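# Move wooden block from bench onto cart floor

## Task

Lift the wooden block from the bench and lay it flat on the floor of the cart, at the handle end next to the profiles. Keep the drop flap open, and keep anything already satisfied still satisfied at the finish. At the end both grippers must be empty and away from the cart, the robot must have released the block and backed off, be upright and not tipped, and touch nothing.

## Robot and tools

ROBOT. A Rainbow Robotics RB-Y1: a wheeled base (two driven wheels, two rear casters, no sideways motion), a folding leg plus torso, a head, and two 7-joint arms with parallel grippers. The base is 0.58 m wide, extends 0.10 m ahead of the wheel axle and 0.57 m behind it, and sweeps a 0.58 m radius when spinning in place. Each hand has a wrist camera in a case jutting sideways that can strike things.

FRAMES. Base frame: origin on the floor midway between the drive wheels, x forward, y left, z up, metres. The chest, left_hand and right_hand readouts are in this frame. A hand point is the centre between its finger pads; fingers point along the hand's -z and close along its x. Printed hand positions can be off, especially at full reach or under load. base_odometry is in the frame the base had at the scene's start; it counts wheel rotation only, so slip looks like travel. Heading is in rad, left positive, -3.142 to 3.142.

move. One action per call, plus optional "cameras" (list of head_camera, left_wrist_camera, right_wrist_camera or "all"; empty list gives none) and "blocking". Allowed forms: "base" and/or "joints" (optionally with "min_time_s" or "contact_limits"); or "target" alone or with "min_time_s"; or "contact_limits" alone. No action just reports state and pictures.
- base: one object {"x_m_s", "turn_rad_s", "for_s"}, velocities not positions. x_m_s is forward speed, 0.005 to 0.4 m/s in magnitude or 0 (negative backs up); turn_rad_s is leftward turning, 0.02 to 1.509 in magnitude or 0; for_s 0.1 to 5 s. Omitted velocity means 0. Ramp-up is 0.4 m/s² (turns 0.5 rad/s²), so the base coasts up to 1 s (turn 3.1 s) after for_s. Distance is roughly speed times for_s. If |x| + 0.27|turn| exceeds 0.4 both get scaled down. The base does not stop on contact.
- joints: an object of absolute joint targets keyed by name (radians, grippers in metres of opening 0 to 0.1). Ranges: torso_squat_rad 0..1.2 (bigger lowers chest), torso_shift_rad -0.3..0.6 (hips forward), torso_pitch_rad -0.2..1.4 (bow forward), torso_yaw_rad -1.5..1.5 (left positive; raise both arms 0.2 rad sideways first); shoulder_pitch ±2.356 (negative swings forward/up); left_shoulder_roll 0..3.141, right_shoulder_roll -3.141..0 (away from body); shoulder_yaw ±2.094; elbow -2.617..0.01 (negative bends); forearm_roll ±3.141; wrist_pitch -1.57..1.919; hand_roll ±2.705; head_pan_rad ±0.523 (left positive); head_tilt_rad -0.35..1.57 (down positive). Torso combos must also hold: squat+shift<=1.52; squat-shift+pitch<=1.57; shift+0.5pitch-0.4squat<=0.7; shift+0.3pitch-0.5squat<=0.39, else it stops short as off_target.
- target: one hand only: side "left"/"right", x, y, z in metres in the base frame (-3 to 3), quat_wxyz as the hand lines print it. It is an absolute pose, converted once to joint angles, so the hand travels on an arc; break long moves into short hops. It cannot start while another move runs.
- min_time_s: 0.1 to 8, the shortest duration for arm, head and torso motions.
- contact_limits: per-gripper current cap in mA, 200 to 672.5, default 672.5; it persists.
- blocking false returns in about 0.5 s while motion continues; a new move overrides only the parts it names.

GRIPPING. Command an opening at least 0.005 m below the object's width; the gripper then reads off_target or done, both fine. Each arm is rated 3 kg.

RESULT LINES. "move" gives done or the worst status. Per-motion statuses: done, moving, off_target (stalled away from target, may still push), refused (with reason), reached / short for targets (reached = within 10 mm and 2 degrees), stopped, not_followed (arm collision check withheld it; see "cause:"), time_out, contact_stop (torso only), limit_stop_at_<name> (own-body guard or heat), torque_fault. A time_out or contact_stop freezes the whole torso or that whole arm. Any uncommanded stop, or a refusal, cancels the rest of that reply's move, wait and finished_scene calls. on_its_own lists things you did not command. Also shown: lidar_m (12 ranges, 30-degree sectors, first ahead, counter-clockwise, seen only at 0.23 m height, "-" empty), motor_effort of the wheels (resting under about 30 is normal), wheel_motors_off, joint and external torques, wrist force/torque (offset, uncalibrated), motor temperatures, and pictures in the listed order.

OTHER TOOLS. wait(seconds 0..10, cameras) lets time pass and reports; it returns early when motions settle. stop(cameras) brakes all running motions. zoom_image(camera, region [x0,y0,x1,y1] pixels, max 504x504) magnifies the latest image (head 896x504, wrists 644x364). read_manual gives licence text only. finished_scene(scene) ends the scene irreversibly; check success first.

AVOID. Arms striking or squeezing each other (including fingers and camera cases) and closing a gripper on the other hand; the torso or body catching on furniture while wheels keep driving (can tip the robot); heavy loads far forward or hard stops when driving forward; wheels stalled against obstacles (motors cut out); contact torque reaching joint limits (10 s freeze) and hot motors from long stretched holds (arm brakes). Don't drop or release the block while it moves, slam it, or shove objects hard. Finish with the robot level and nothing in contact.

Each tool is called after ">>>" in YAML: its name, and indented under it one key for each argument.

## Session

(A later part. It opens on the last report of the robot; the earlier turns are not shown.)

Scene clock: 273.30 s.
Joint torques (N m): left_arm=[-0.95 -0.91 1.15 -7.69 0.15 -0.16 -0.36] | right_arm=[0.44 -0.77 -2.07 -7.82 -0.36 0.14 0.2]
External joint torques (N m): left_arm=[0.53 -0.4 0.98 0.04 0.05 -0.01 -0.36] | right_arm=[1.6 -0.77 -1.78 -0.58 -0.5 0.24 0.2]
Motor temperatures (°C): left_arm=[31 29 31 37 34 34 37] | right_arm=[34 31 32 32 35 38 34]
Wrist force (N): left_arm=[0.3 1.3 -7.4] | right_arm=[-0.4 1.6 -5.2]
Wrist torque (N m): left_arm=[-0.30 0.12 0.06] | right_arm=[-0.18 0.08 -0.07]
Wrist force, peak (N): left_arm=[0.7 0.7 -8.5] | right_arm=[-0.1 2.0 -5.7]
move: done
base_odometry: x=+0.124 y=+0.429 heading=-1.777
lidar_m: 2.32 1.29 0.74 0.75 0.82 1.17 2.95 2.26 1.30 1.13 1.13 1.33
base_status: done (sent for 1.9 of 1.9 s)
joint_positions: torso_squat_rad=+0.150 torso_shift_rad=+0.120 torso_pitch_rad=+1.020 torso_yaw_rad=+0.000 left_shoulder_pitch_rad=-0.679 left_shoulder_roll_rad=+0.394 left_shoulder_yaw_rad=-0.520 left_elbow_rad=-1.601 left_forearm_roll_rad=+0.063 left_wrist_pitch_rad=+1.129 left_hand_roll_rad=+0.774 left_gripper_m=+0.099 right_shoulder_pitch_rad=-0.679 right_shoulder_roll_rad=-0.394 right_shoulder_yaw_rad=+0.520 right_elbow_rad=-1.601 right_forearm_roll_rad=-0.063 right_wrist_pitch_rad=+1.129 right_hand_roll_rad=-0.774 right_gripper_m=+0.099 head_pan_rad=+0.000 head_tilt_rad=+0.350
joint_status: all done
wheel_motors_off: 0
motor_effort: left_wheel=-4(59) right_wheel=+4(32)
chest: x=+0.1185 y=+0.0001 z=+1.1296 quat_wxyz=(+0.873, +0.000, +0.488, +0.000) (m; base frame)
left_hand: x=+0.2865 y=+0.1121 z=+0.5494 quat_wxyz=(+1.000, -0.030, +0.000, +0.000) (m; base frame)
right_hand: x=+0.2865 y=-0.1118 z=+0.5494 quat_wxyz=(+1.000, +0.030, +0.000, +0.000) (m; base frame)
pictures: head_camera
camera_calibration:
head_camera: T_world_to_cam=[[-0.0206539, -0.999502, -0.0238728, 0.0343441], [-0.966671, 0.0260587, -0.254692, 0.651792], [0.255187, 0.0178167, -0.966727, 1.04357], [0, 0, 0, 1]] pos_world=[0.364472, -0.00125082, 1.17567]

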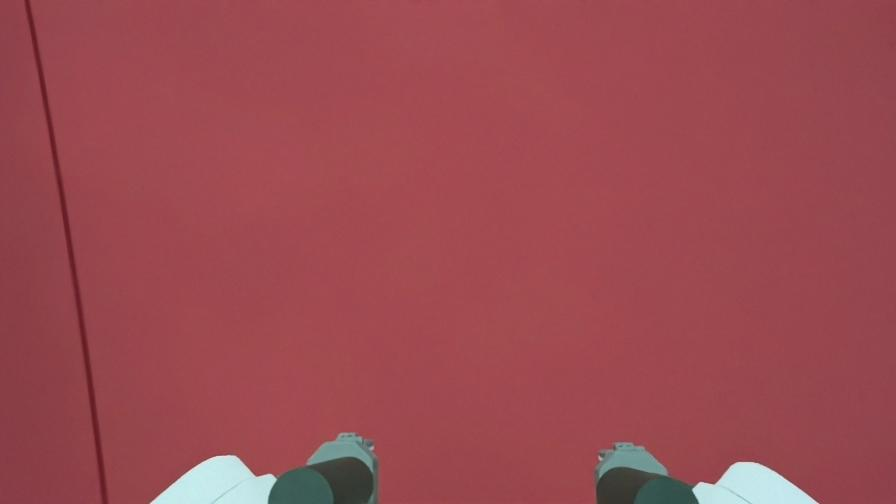

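>>> move:
  base: {"turn_rad_s":0.5,"for_s":0.98}
  joints: {"left_shoulder_pitch_rad":-0.774,"left_shoulder_roll_rad":0.35,"left_shoulder_yaw_rad":-0.612,"left_elbow_rad":-0.734,"left_forearm_roll_rad":-0.035,"left_wrist_pitch_rad":0.396,"left_hand_roll_rad":0.903,"right_shoulder_pitch_rad":-0.774,"right_shoulder_roll_rad":-0.35,"right_shoulder_yaw_rad":0.612,"right_elbow_rad":-0.734,"right_forearm_roll_rad":0.035,"right_wrist_pitch_rad":0.396,"right_hand_roll_rad":-0.903,"head_tilt_rad":0}
  cameras: []

>>> move:
  base: {"x_m_s":0.3,"for_s":0.9}
  cameras: []

>>> move:
  base: {"turn_rad_s":1.0,"for_s":2.37}
  joints: {"torso_squat_rad":1.033,"torso_shift_rad":0.485}
  min_time_s: 3.6
  cameras: ["head_camera"]

Scene clock: 295.23 s.
Joint torques (N m): left_arm=[0.84 -0.09 0.26 -2.26 -0.23 -0.11 0.12] | right_arm=[1.45 -0.59 -0.05 -1.79 0.06 0.18 -0.08]
External joint torques (N m): left_arm=[-0.84 -1.2 0.25 0.11 -0.23 -0.02 0.12] | right_arm=[-0.27 0.91 0.05 0.37 -0.03 0.21 -0.09]
Motor temperatures (°C): left_arm=[31 29 31 36 34 33 37] | right_arm=[34 31 32 31 35 37 34]
Wrist force (N): left_arm=[0.9 0.4 -8.0] | right_arm=[-0.3 2.2 -5.2]
Wrist torque (N m): left_arm=[-0.21 0.19 0.09] | right_arm=[-0.19 0.10 -0.07]
Wrist force, peak (N): left_arm=[0.8 1.1 -8.6] | right_arm=[-0.7 2.8 -5.5]
move: done
base_odometry: x=+0.124 y=+0.429 heading=-1.311
lidar_m: 1.42 0.78 0.73 0.83 1.15 2.62 2.47 1.36 1.15 1.14 1.27 2.11
base_status: done (sent for 0.97 of 0.97 s)
joint_positions: torso_squat_rad=+0.150 torso_shift_rad=+0.120 torso_pitch_rad=+1.020 torso_yaw_rad=+0.000 left_shoulder_pitch_rad=-0.774 left_shoulder_roll_rad=+0.350 left_shoulder_yaw_rad=-0.612 left_elbow_rad=-0.734 left_forearm_roll_rad=-0.035 left_wrist_pitch_rad=+0.396 left_hand_roll_rad=+0.903 left_gripper_m=+0.099 right_shoulder_pitch_rad=-0.774 right_shoulder_roll_rad=-0.350 right_shoulder_yaw_rad=+0.612 right_elbow_rad=-0.734 right_forearm_roll_rad=+0.035 right_wrist_pitch_rad=+0.396 right_hand_roll_rad=-0.903 right_gripper_m=+0.099 head_pan_rad=+0.000 head_tilt_rad=+0.000
joint_status: all done
wheel_motors_off: 0
motor_effort: left_wheel=-4(35) right_wheel=+16(27)
chest: x=+0.1185 y=+0.0001 z=+1.1296 quat_wxyz=(+0.873, +0.000, +0.488, +0.000) (m; base frame)
left_hand: x=+0.1965 y=+0.2068 z=+0.4222 quat_wxyz=(+1.000, -0.002, -0.007, -0.008) (m; base frame)
right_hand: x=+0.1965 y=-0.2067 z=+0.4223 quat_wxyz=(+1.000, +0.002, -0.007, +0.008) (m; base frame)
pictures: none
No camera images: "cameras" was empty.

Scene clock: 297.17 s.
Joint torques (N m): left_arm=[1.87 0.12 0.13 -2.08 -0.12 -0.07 0.03] | right_arm=[1.88 -0.39 0.1 -1.74 0.07 0.14 -0.03]
External joint torques (N m): left_arm=[0.19 -0.99 0.12 0.29 -0.13 0.02 0.03] | right_arm=[0.16 1.11 0.2 0.43 -0.03 0.18 -0.03]
Motor temperatures (°C): left_arm=[31 28 31 36 34 33 37] | right_arm=[34 31 31 31 35 37 34]
Wrist force (N): left_arm=[0.5 0.4 -7.8] | right_arm=[-0.4 1.9 -5.3]
Wrist torque (N m): left_arm=[-0.21 0.17 0.09] | right_arm=[-0.18 0.07 -0.08]
Wrist force, peak (N): left_arm=[0.3 0.1 -8.3] | right_arm=[-0.5 2.1 -5.8]
move: done
base_odometry: x=+0.194 y=+0.168 heading=-1.311
lidar_m: 1.27 0.71 0.60 0.83 1.34 2.63 2.61 1.44 1.22 1.20 1.32 2.24
base_status: done (sent for 0.9 of 0.9 s)
joint_positions: torso_squat_rad=+0.150 torso_shift_rad=+0.120 torso_pitch_rad=+1.020 torso_yaw_rad=+0.000 left_shoulder_pitch_rad=-0.774 left_shoulder_roll_rad=+0.350 left_shoulder_yaw_rad=-0.612 left_elbow_rad=-0.734 left_forearm_roll_rad=-0.035 left_wrist_pitch_rad=+0.396 left_hand_roll_rad=+0.903 left_gripper_m=+0.099 right_shoulder_pitch_rad=-0.774 right_shoulder_roll_rad=-0.350 right_shoulder_yaw_rad=+0.612 right_elbow_rad=-0.734 right_forearm_roll_rad=+0.035 right_wrist_pitch_rad=+0.396 right_hand_roll_rad=-0.903 right_gripper_m=+0.099 head_pan_rad=+0.000 head_tilt_rad=+0.000
joint_status: not commanded
wheel_motors_off: 0
motor_effort: left_wheel=-1(29) right_wheel=-1(46)
chest: x=+0.1185 y=+0.0001 z=+1.1296 quat_wxyz=(+0.873, +0.000, +0.488, +0.000) (m; base frame)
left_hand: x=+0.1966 y=+0.2067 z=+0.4222 quat_wxyz=(+1.000, -0.002, -0.007, -0.008) (m; base frame)
right_hand: x=+0.1966 y=-0.2067 z=+0.4223 quat_wxyz=(+1.000, +0.002, -0.007, +0.008) (m; base frame)
pictures: none
No camera images: "cameras" was empty.

Scene clock: 301.87 s.
Joint torques (N m): left_arm=[1.13 -0.16 0.32 -2.32 -0.34 -0.11 0.14] | right_arm=[2.11 -0.35 0.07 -1.73 0.07 0.11 -0.12]
External joint torques (N m): left_arm=[-0.56 -1.27 0.31 0.05 -0.34 -0.03 0.14] | right_arm=[0.38 1.14 0.18 0.43 -0.02 0.15 -0.12]
Motor temperatures (°C): left_arm=[31 28 31 36 34 33 37] | right_arm=[34 31 31 31 35 37 34]
Wrist force (N): left_arm=[-0.1 0.9 -7.8] | right_arm=[-0.2 2.2 -5.1]
Wrist torque (N m): left_arm=[-0.23 0.05 0.08] | right_arm=[-0.23 0.12 -0.09]
Wrist force, peak (N): left_arm=[0.0 0.2 -8.9] | right_arm=[-0.4 2.1 -5.8]
move: done
base_odometry: x=+0.194 y=+0.168 heading=+1.055
lidar_m: 1.33 5.00 1.71 1.23 1.17 1.23 1.66 4.40 0.89 0.63 0.61 0.85
base_status: done (sent for 2.37 of 2.37 s)
joint_positions: torso_squat_rad=+1.033 torso_shift_rad=+0.485 torso_pitch_rad=+1.020 torso_yaw_rad=+0.000 left_shoulder_pitch_rad=-0.774 left_shoulder_roll_rad=+0.350 left_shoulder_yaw_rad=-0.612 left_elbow_rad=-0.734 left_forearm_roll_rad=-0.035 left_wrist_pitch_rad=+0.396 left_hand_roll_rad=+0.903 left_gripper_m=+0.099 right_shoulder_pitch_rad=-0.774 right_shoulder_roll_rad=-0.350 right_shoulder_yaw_rad=+0.612 right_elbow_rad=-0.734 right_forearm_roll_rad=+0.035 right_wrist_pitch_rad=+0.396 right_hand_roll_rad=-0.903 right_gripper_m=+0.099 head_pan_rad=+0.000 head_tilt_rad=+0.000
joint_status: all done
wheel_motors_off: 0
motor_effort: left_wheel=-7(36) right_wheel=+14(44)
chest: x=+0.2029 y=+0.0001 z=+0.7597 quat_wxyz=(+0.873, +0.000, +0.488, +0.000) (m; base frame)
left_hand: x=+0.2808 y=+0.2067 z=+0.0523 quat_wxyz=(+1.000, -0.002, -0.007, -0.008) (m; base frame)
right_hand: x=+0.2809 y=-0.2067 z=+0.0523 quat_wxyz=(+1.000, +0.002, -0.007, +0.008) (m; base frame)
pictures: head_camera
camera_calibration:
head_camera: T_world_to_cam=[[-0.0111341, -0.999504, -0.0294552, 0.0283043], [-0.820748, 0.0259612, -0.570701, 0.850072], [0.571182, 0.0178211, -0.82063, 0.419303], [0, 0, 0, 1]] pos_world=[0.458512, -0.00125113, 0.830063]

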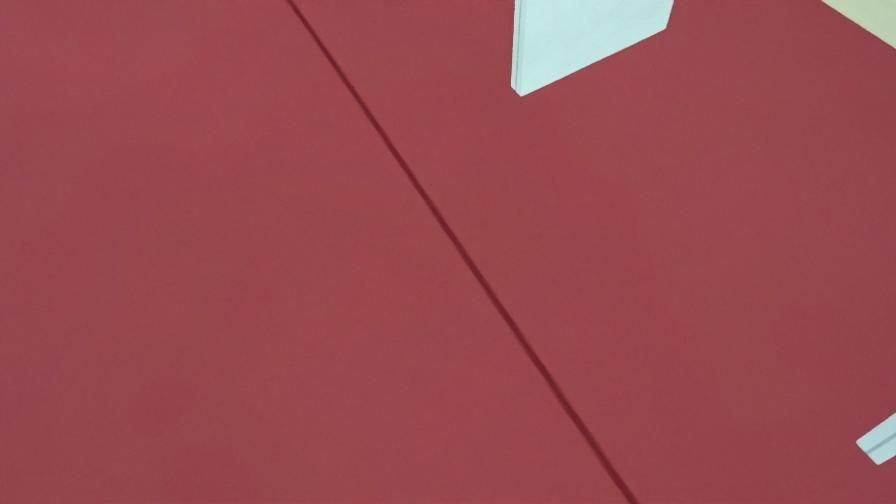

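>>> move:
  joints: {"head_tilt_rad":0.7}

Scene clock: 303.73 s.
Joint torques (N m): left_arm=[1.1 -0.28 0.22 -2.28 -0.17 -0.11 0.02] | right_arm=[1.91 -0.3 0.12 -1.78 0.01 0.02 -0.16]
External joint torques (N m): left_arm=[-0.58 -1.39 0.22 0.09 -0.17 -0.03 0.02] | right_arm=[0.18 1.2 0.23 0.38 -0.09 0.05 -0.16]
Motor temperatures (°C): left_arm=[31 28 31 36 34 33 37] | right_arm=[34 30 31 31 35 37 34]
Wrist force (N): left_arm=[1.1 0.0 -7.5] | right_arm=[-0.3 1.7 -5.3]
Wrist torque (N m): left_arm=[-0.17 0.22 0.05] | right_arm=[-0.20 0.10 -0.08]
Wrist force, peak (N): left_arm=[0.5 0.5 -8.7] | right_arm=[0.0 2.3 -5.8]
move: done
base_odometry: x=+0.194 y=+0.168 heading=+1.055
lidar_m: 1.33 5.00 1.72 1.23 1.18 1.22 1.67 4.40 0.91 0.63 0.61 0.85
base_status: not commanded
joint_positions: torso_squat_rad=+1.033 torso_shift_rad=+0.485 torso_pitch_rad=+1.020 torso_yaw_rad=+0.000 left_shoulder_pitch_rad=-0.774 left_shoulder_roll_rad=+0.350 left_shoulder_yaw_rad=-0.612 left_elbow_rad=-0.734 left_forearm_roll_rad=-0.035 left_wrist_pitch_rad=+0.396 left_hand_roll_rad=+0.903 left_gripper_m=+0.099 right_shoulder_pitch_rad=-0.774 right_shoulder_roll_rad=-0.350 right_shoulder_yaw_rad=+0.612 right_elbow_rad=-0.734 right_forearm_roll_rad=+0.035 right_wrist_pitch_rad=+0.396 right_hand_roll_rad=-0.903 right_gripper_m=+0.099 head_pan_rad=+0.000 head_tilt_rad=+0.700
joint_status: all done
wheel_motors_off: 0
motor_effort: left_wheel=-7(8) right_wheel=+15(16)
chest: x=+0.2029 y=+0.0001 z=+0.7597 quat_wxyz=(+0.873, +0.000, +0.488, +0.000) (m; base frame)
left_hand: x=+0.2808 y=+0.2067 z=+0.0523 quat_wxyz=(+1.000, -0.002, -0.007, -0.008) (m; base frame)
right_hand: x=+0.2809 y=-0.2067 z=+0.0523 quat_wxyz=(+1.000, +0.002, -0.007, +0.008) (m; base frame)
pictures: head_camera, left_wrist_camera, right_wrist_camera
camera_calibration:
head_camera: T_world_to_cam=[[-0.0275858, -0.999502, -0.0153446, 0.0227073], [-0.995399, 0.0260571, 0.0922007, 0.356722], [-0.091755, 0.0178174, -0.995622, 0.822324], [0, 0, 0, 1]] pos_world=[0.43116, -0.00125083, 0.786182]
left_wrist_camera: T_world_to_cam=[[0.999931, 0.0106796, 0.0048196, -0.283829], [0.00723665, -0.88643, 0.462807, 0.186], [0.00921482, -0.46274, -0.886446, 0.211918], [0, 0, 0, 1]] pos_world=[0.280511, 0.26597, 0.10314]
right_wrist_camera: T_world_to_cam=[[-0.998175, -0.0450798, -0.0401689, 0.271932], [-0.0592661, 0.858683, 0.509068, 0.194582], [0.0115437, 0.51052, -0.859788, 0.219485], [0, 0, 0, 1]] pos_world=[0.280434, -0.266877, 0.100579]

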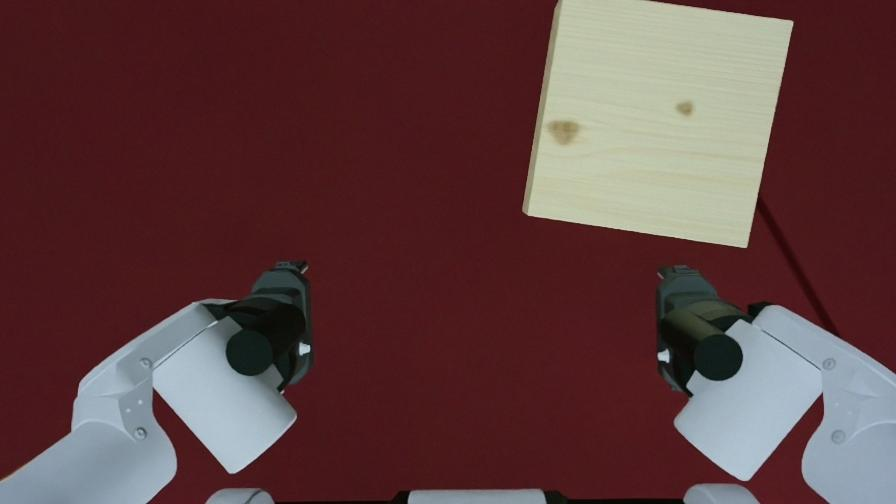

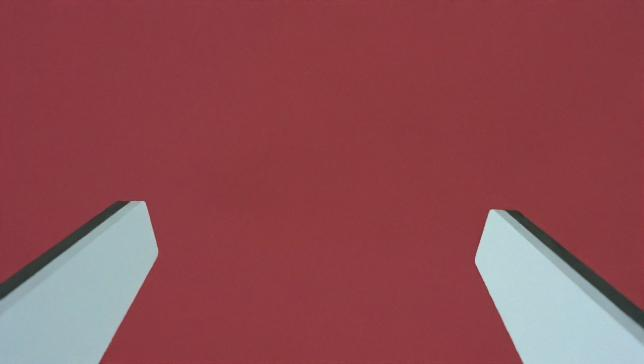

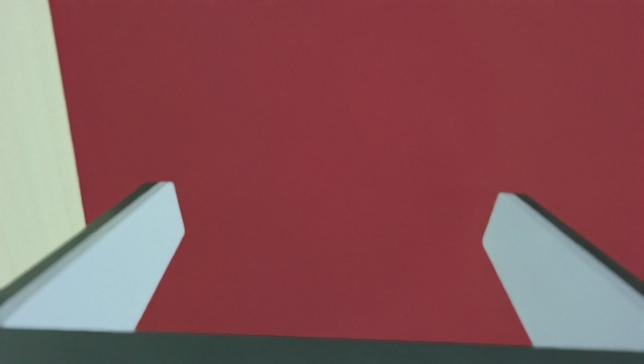

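>>> move:
  base: {"x_m_s":-0.3,"for_s":0.833}
  cameras: []

>>> move:
  base: {"turn_rad_s":0.4,"for_s":0.867}
  cameras: []

>>> move:
  base: {"x_m_s":-0.2,"for_s":0.833}
  cameras: []

>>> move:
  base: {"turn_rad_s":-0.5,"for_s":1.033}
  joints: {"head_tilt_rad":0.2}
  cameras: []

>>> move:
  base: {"x_m_s":0.4,"for_s":0.9}
  cameras: ["head_camera"]

Scene clock: 312.60 s.
Joint torques (N m): left_arm=[0.84 -0.23 -0.02 -2.19 -0.13 -0.09 0.09] | right_arm=[1.55 -0.14 0.03 -1.75 0.05 0.06 -0.09]
External joint torques (N m): left_arm=[-0.85 -1.34 -0.03 0.18 -0.14 0 0.09] | right_arm=[-0.18 1.35 0.14 0.42 -0.05 0.1 -0.09]
Motor temperatures (°C): left_arm=[31 28 31 36 34 33 37] | right_arm=[34 30 31 31 35 37 34]
Wrist force (N): left_arm=[0.5 -0.3 -7.8] | right_arm=[-0.4 2.2 -4.7]
Wrist torque (N m): left_arm=[-0.12 0.15 0.08] | right_arm=[-0.23 0.10 -0.06]
Wrist force, peak (N): left_arm=[1.1 0.6 -8.6] | right_arm=[0.0 2.4 -5.7]
move: done
base_odometry: x=+0.070 y=-0.049 heading=+1.055
lidar_m: 1.58 4.45 1.53 1.10 1.05 1.09 1.49 3.94 1.11 0.76 0.72 1.02
base_status: done (sent for 0.83 of 0.83 s)
joint_positions: torso_squat_rad=+1.033 torso_shift_rad=+0.485 torso_pitch_rad=+1.020 torso_yaw_rad=+0.000 left_shoulder_pitch_rad=-0.774 left_shoulder_roll_rad=+0.350 left_shoulder_yaw_rad=-0.612 left_elbow_rad=-0.734 left_forearm_roll_rad=-0.035 left_wrist_pitch_rad=+0.396 left_hand_roll_rad=+0.903 left_gripper_m=+0.099 right_shoulder_pitch_rad=-0.774 right_shoulder_roll_rad=-0.350 right_shoulder_yaw_rad=+0.612 right_elbow_rad=-0.734 right_forearm_roll_rad=+0.035 right_wrist_pitch_rad=+0.396 right_hand_roll_rad=-0.903 right_gripper_m=+0.099 head_pan_rad=+0.000 head_tilt_rad=+0.700
joint_status: not commanded
wheel_motors_off: 0
motor_effort: left_wheel=+0(38) right_wheel=+3(19)
chest: x=+0.2028 y=+0.0001 z=+0.7597 quat_wxyz=(+0.873, +0.000, +0.488, +0.000) (m; base frame)
left_hand: x=+0.2808 y=+0.2067 z=+0.0523 quat_wxyz=(+1.000, -0.002, -0.007, -0.008) (m; base frame)
right_hand: x=+0.2809 y=-0.2068 z=+0.0524 quat_wxyz=(+1.000, +0.002, -0.007, +0.008) (m; base frame)
pictures: none
No camera images: "cameras" was empty.

Scene clock: 314.63 s.
Joint torques (N m): left_arm=[1.13 -0.28 0.11 -2.32 -0.21 0 0.11] | right_arm=[1.82 -0.76 0.02 -1.94 0.18 0.06 -0.1]
External joint torques (N m): left_arm=[-0.56 -1.39 0.11 0.05 -0.21 0.08 0.11] | right_arm=[0.1 0.73 0.13 0.22 0.08 0.1 -0.11]
Motor temperatures (°C): left_arm=[31 28 31 36 34 33 37] | right_arm=[34 30 31 31 35 37 34]
Wrist force (N): left_arm=[0.8 0.0 -7.9] | right_arm=[-0.2 1.9 -5.3]
Wrist torque (N m): left_arm=[-0.10 0.13 0.10] | right_arm=[-0.20 0.13 -0.06]
Wrist force, peak (N): left_arm=[0.3 0.8 -8.6] | right_arm=[-0.4 2.1 -6.0]
move: done
base_odometry: x=+0.070 y=-0.049 heading=+1.401
lidar_m: 3.47 1.92 1.19 1.04 1.06 1.27 2.42 1.34 0.82 0.72 0.73 1.58
base_status: done (sent for 0.87 of 0.87 s)
joint_positions: torso_squat_rad=+1.033 torso_shift_rad=+0.485 torso_pitch_rad=+1.020 torso_yaw_rad=+0.000 left_shoulder_pitch_rad=-0.774 left_shoulder_roll_rad=+0.350 left_shoulder_yaw_rad=-0.612 left_elbow_rad=-0.734 left_forearm_roll_rad=-0.035 left_wrist_pitch_rad=+0.396 left_hand_roll_rad=+0.903 left_gripper_m=+0.099 right_shoulder_pitch_rad=-0.774 right_shoulder_roll_rad=-0.350 right_shoulder_yaw_rad=+0.612 right_elbow_rad=-0.734 right_forearm_roll_rad=+0.035 right_wrist_pitch_rad=+0.396 right_hand_roll_rad=-0.903 right_gripper_m=+0.099 head_pan_rad=+0.000 head_tilt_rad=+0.700
joint_status: not commanded
wheel_motors_off: 0
motor_effort: left_wheel=-7(34) right_wheel=+15(35)
chest: x=+0.2028 y=+0.0000 z=+0.7597 quat_wxyz=(+0.873, +0.000, +0.488, +0.000) (m; base frame)
left_hand: x=+0.2808 y=+0.2067 z=+0.0523 quat_wxyz=(+1.000, -0.002, -0.007, -0.008) (m; base frame)
right_hand: x=+0.2809 y=-0.2068 z=+0.0524 quat_wxyz=(+1.000, +0.002, -0.007, +0.008) (m; base frame)
pictures: none
No camera images: "cameras" was empty.

Scene clock: 316.57 s.
Joint torques (N m): left_arm=[1 -0.02 0.39 -2.36 -0.2 -0.11 0.14] | right_arm=[1.88 -0.42 0.17 -2.05 0.14 0.01 -0.18]
External joint torques (N m): left_arm=[-0.69 -1.13 0.38 0 -0.2 -0.02 0.14] | right_arm=[0.15 1.08 0.28 0.11 0.05 0.05 -0.18]
Motor temperatures (°C): left_arm=[31 28 31 36 34 33 37] | right_arm=[34 30 31 31 35 37 34]
Wrist force (N): left_arm=[0.7 0.5 -8.0] | right_arm=[-0.1 2.1 -5.3]
Wrist torque (N m): left_arm=[-0.18 0.17 0.03] | right_arm=[-0.23 0.13 -0.06]
Wrist force, peak (N): left_arm=[1.2 -0.4 -8.5] | right_arm=[0.3 2.5 -6.0]
move: done
base_odometry: x=+0.042 y=-0.214 heading=+1.401
lidar_m: 3.52 1.84 1.15 1.02 1.01 1.26 2.38 2.76 0.86 0.77 0.77 1.20
base_status: done (sent for 0.83 of 0.83 s)
joint_positions: torso_squat_rad=+1.033 torso_shift_rad=+0.485 torso_pitch_rad=+1.020 torso_yaw_rad=+0.000 left_shoulder_pitch_rad=-0.774 left_shoulder_roll_rad=+0.350 left_shoulder_yaw_rad=-0.612 left_elbow_rad=-0.734 left_forearm_roll_rad=-0.035 left_wrist_pitch_rad=+0.396 left_hand_roll_rad=+0.903 left_gripper_m=+0.099 right_shoulder_pitch_rad=-0.774 right_shoulder_roll_rad=-0.350 right_shoulder_yaw_rad=+0.612 right_elbow_rad=-0.734 right_forearm_roll_rad=+0.035 right_wrist_pitch_rad=+0.396 right_hand_roll_rad=-0.903 right_gripper_m=+0.099 head_pan_rad=+0.000 head_tilt_rad=+0.700
joint_status: not commanded
wheel_motors_off: 0
motor_effort: left_wheel=-2(37) right_wheel=+1(17)
chest: x=+0.2028 y=+0.0000 z=+0.7597 quat_wxyz=(+0.873, +0.000, +0.488, +0.000) (m; base frame)
left_hand: x=+0.2808 y=+0.2067 z=+0.0523 quat_wxyz=(+1.000, -0.002, -0.007, -0.008) (m; base frame)
right_hand: x=+0.2809 y=-0.2068 z=+0.0523 quat_wxyz=(+1.000, +0.002, -0.007, +0.008) (m; base frame)
pictures: none
No camera images: "cameras" was empty.

Scene clock: 318.93 s.
Joint torques (N m): left_arm=[1.09 0.03 0.12 -2.28 -0.22 -0.19 0.13] | right_arm=[2.24 -0.59 0.54 -2.04 0.17 0.25 -0.16]
External joint torques (N m): left_arm=[-0.59 -1.09 0.12 0.08 -0.23 -0.1 0.13] | right_arm=[0.52 0.9 0.65 0.13 0.08 0.29 -0.16]
Motor temperatures (°C): left_arm=[31 28 31 36 34 33 37] | right_arm=[34 30 31 31 35 37 34]
Wrist force (N): left_arm=[0.9 0.6 -7.6] | right_arm=[0.1 1.8 -5.5]
Wrist torque (N m): left_arm=[-0.20 0.19 0.09] | right_arm=[-0.17 0.13 -0.07]
Wrist force, peak (N): left_arm=[0.5 -0.1 -8.7] | right_arm=[0.0 2.8 -5.4]
move: done
base_odometry: x=+0.042 y=-0.214 heading=+0.885
lidar_m: 1.18 3.56 1.84 1.13 1.02 1.03 1.25 2.40 2.76 0.87 0.76 0.77
base_status: done (sent for 1.03 of 1.03 s)
joint_positions: torso_squat_rad=+1.033 torso_shift_rad=+0.485 torso_pitch_rad=+1.020 torso_yaw_rad=+0.000 left_shoulder_pitch_rad=-0.774 left_shoulder_roll_rad=+0.350 left_shoulder_yaw_rad=-0.612 left_elbow_rad=-0.734 left_forearm_roll_rad=-0.035 left_wrist_pitch_rad=+0.396 left_hand_roll_rad=+0.903 left_gripper_m=+0.099 right_shoulder_pitch_rad=-0.774 right_shoulder_roll_rad=-0.350 right_shoulder_yaw_rad=+0.612 right_elbow_rad=-0.734 right_forearm_roll_rad=+0.035 right_wrist_pitch_rad=+0.396 right_hand_roll_rad=-0.903 right_gripper_m=+0.099 head_pan_rad=+0.000 head_tilt_rad=+0.200
joint_status: all done
wheel_motors_off: 0
motor_effort: left_wheel=+13(32) right_wheel=-6(25)
chest: x=+0.2028 y=+0.0000 z=+0.7597 quat_wxyz=(+0.873, +0.000, +0.488, +0.000) (m; base frame)
left_hand: x=+0.2808 y=+0.2067 z=+0.0523 quat_wxyz=(+1.000, -0.002, -0.007, -0.008) (m; base frame)
right_hand: x=+0.2809 y=-0.2068 z=+0.0523 quat_wxyz=(+1.000, +0.002, -0.007, +0.008) (m; base frame)
pictures: none
No camera images: "cameras" was empty.

Scene clock: 321.07 s.
Joint torques (N m): left_arm=[1.73 -0.03 0.14 -2.24 -0.28 -0.1 0.05] | right_arm=[2.54 -0.44 0.11 -1.88 0.08 0.11 -0.14]
External joint torques (N m): left_arm=[0.06 -1.14 0.13 0.13 -0.28 -0.02 0.05] | right_arm=[0.82 1.05 0.22 0.29 -0.01 0.15 -0.14]
Motor temperatures (°C): left_arm=[31 28 31 36 34 33 37] | right_arm=[34 30 31 31 35 36 34]
Wrist force (N): left_arm=[0.7 0.7 -7.9] | right_arm=[-0.4 2.0 -5.5]
Wrist torque (N m): left_arm=[-0.24 0.13 0.05] | right_arm=[-0.25 0.08 -0.07]
Wrist force, peak (N): left_arm=[0.7 0.9 -8.5] | right_arm=[0.2 2.1 -6.2]
move: done
base_odometry: x=+0.247 y=+0.037 heading=+0.885
lidar_m: 0.86 3.00 2.22 1.38 1.22 1.25 1.49 2.90 1.05 0.61 0.54 0.57
base_status: done (sent for 0.9 of 0.9 s)
joint_positions: torso_squat_rad=+1.033 torso_shift_rad=+0.485 torso_pitch_rad=+1.020 torso_yaw_rad=+0.000 left_shoulder_pitch_rad=-0.774 left_shoulder_roll_rad=+0.350 left_shoulder_yaw_rad=-0.612 left_elbow_rad=-0.734 left_forearm_roll_rad=-0.035 left_wrist_pitch_rad=+0.396 left_hand_roll_rad=+0.903 left_gripper_m=+0.099 right_shoulder_pitch_rad=-0.774 right_shoulder_roll_rad=-0.350 right_shoulder_yaw_rad=+0.612 right_elbow_rad=-0.734 right_forearm_roll_rad=+0.035 right_wrist_pitch_rad=+0.396 right_hand_roll_rad=-0.903 right_gripper_m=+0.099 head_pan_rad=+0.000 head_tilt_rad=+0.200
joint_status: not commanded
wheel_motors_off: 0
motor_effort: left_wheel=+5(42) right_wheel=-6(22)
chest: x=+0.2029 y=+0.0000 z=+0.7597 quat_wxyz=(+0.873, +0.000, +0.488, +0.000) (m; base frame)
left_hand: x=+0.2809 y=+0.2066 z=+0.0523 quat_wxyz=(+1.000, -0.002, -0.007, -0.008) (m; base frame)
right_hand: x=+0.2809 y=-0.2067 z=+0.0523 quat_wxyz=(+1.000, +0.002, -0.007, +0.008) (m; base frame)
pictures: head_camera
camera_calibration:
head_camera: T_world_to_cam=[[-0.0168556, -0.999501, -0.0266957, 0.028178], [-0.917732, 0.0260626, -0.396343, 0.739956], [0.396841, 0.0178189, -0.917714, 0.568476], [0, 0, 0, 1]] pos_world=[0.453961, -0.00125082, 0.815728]

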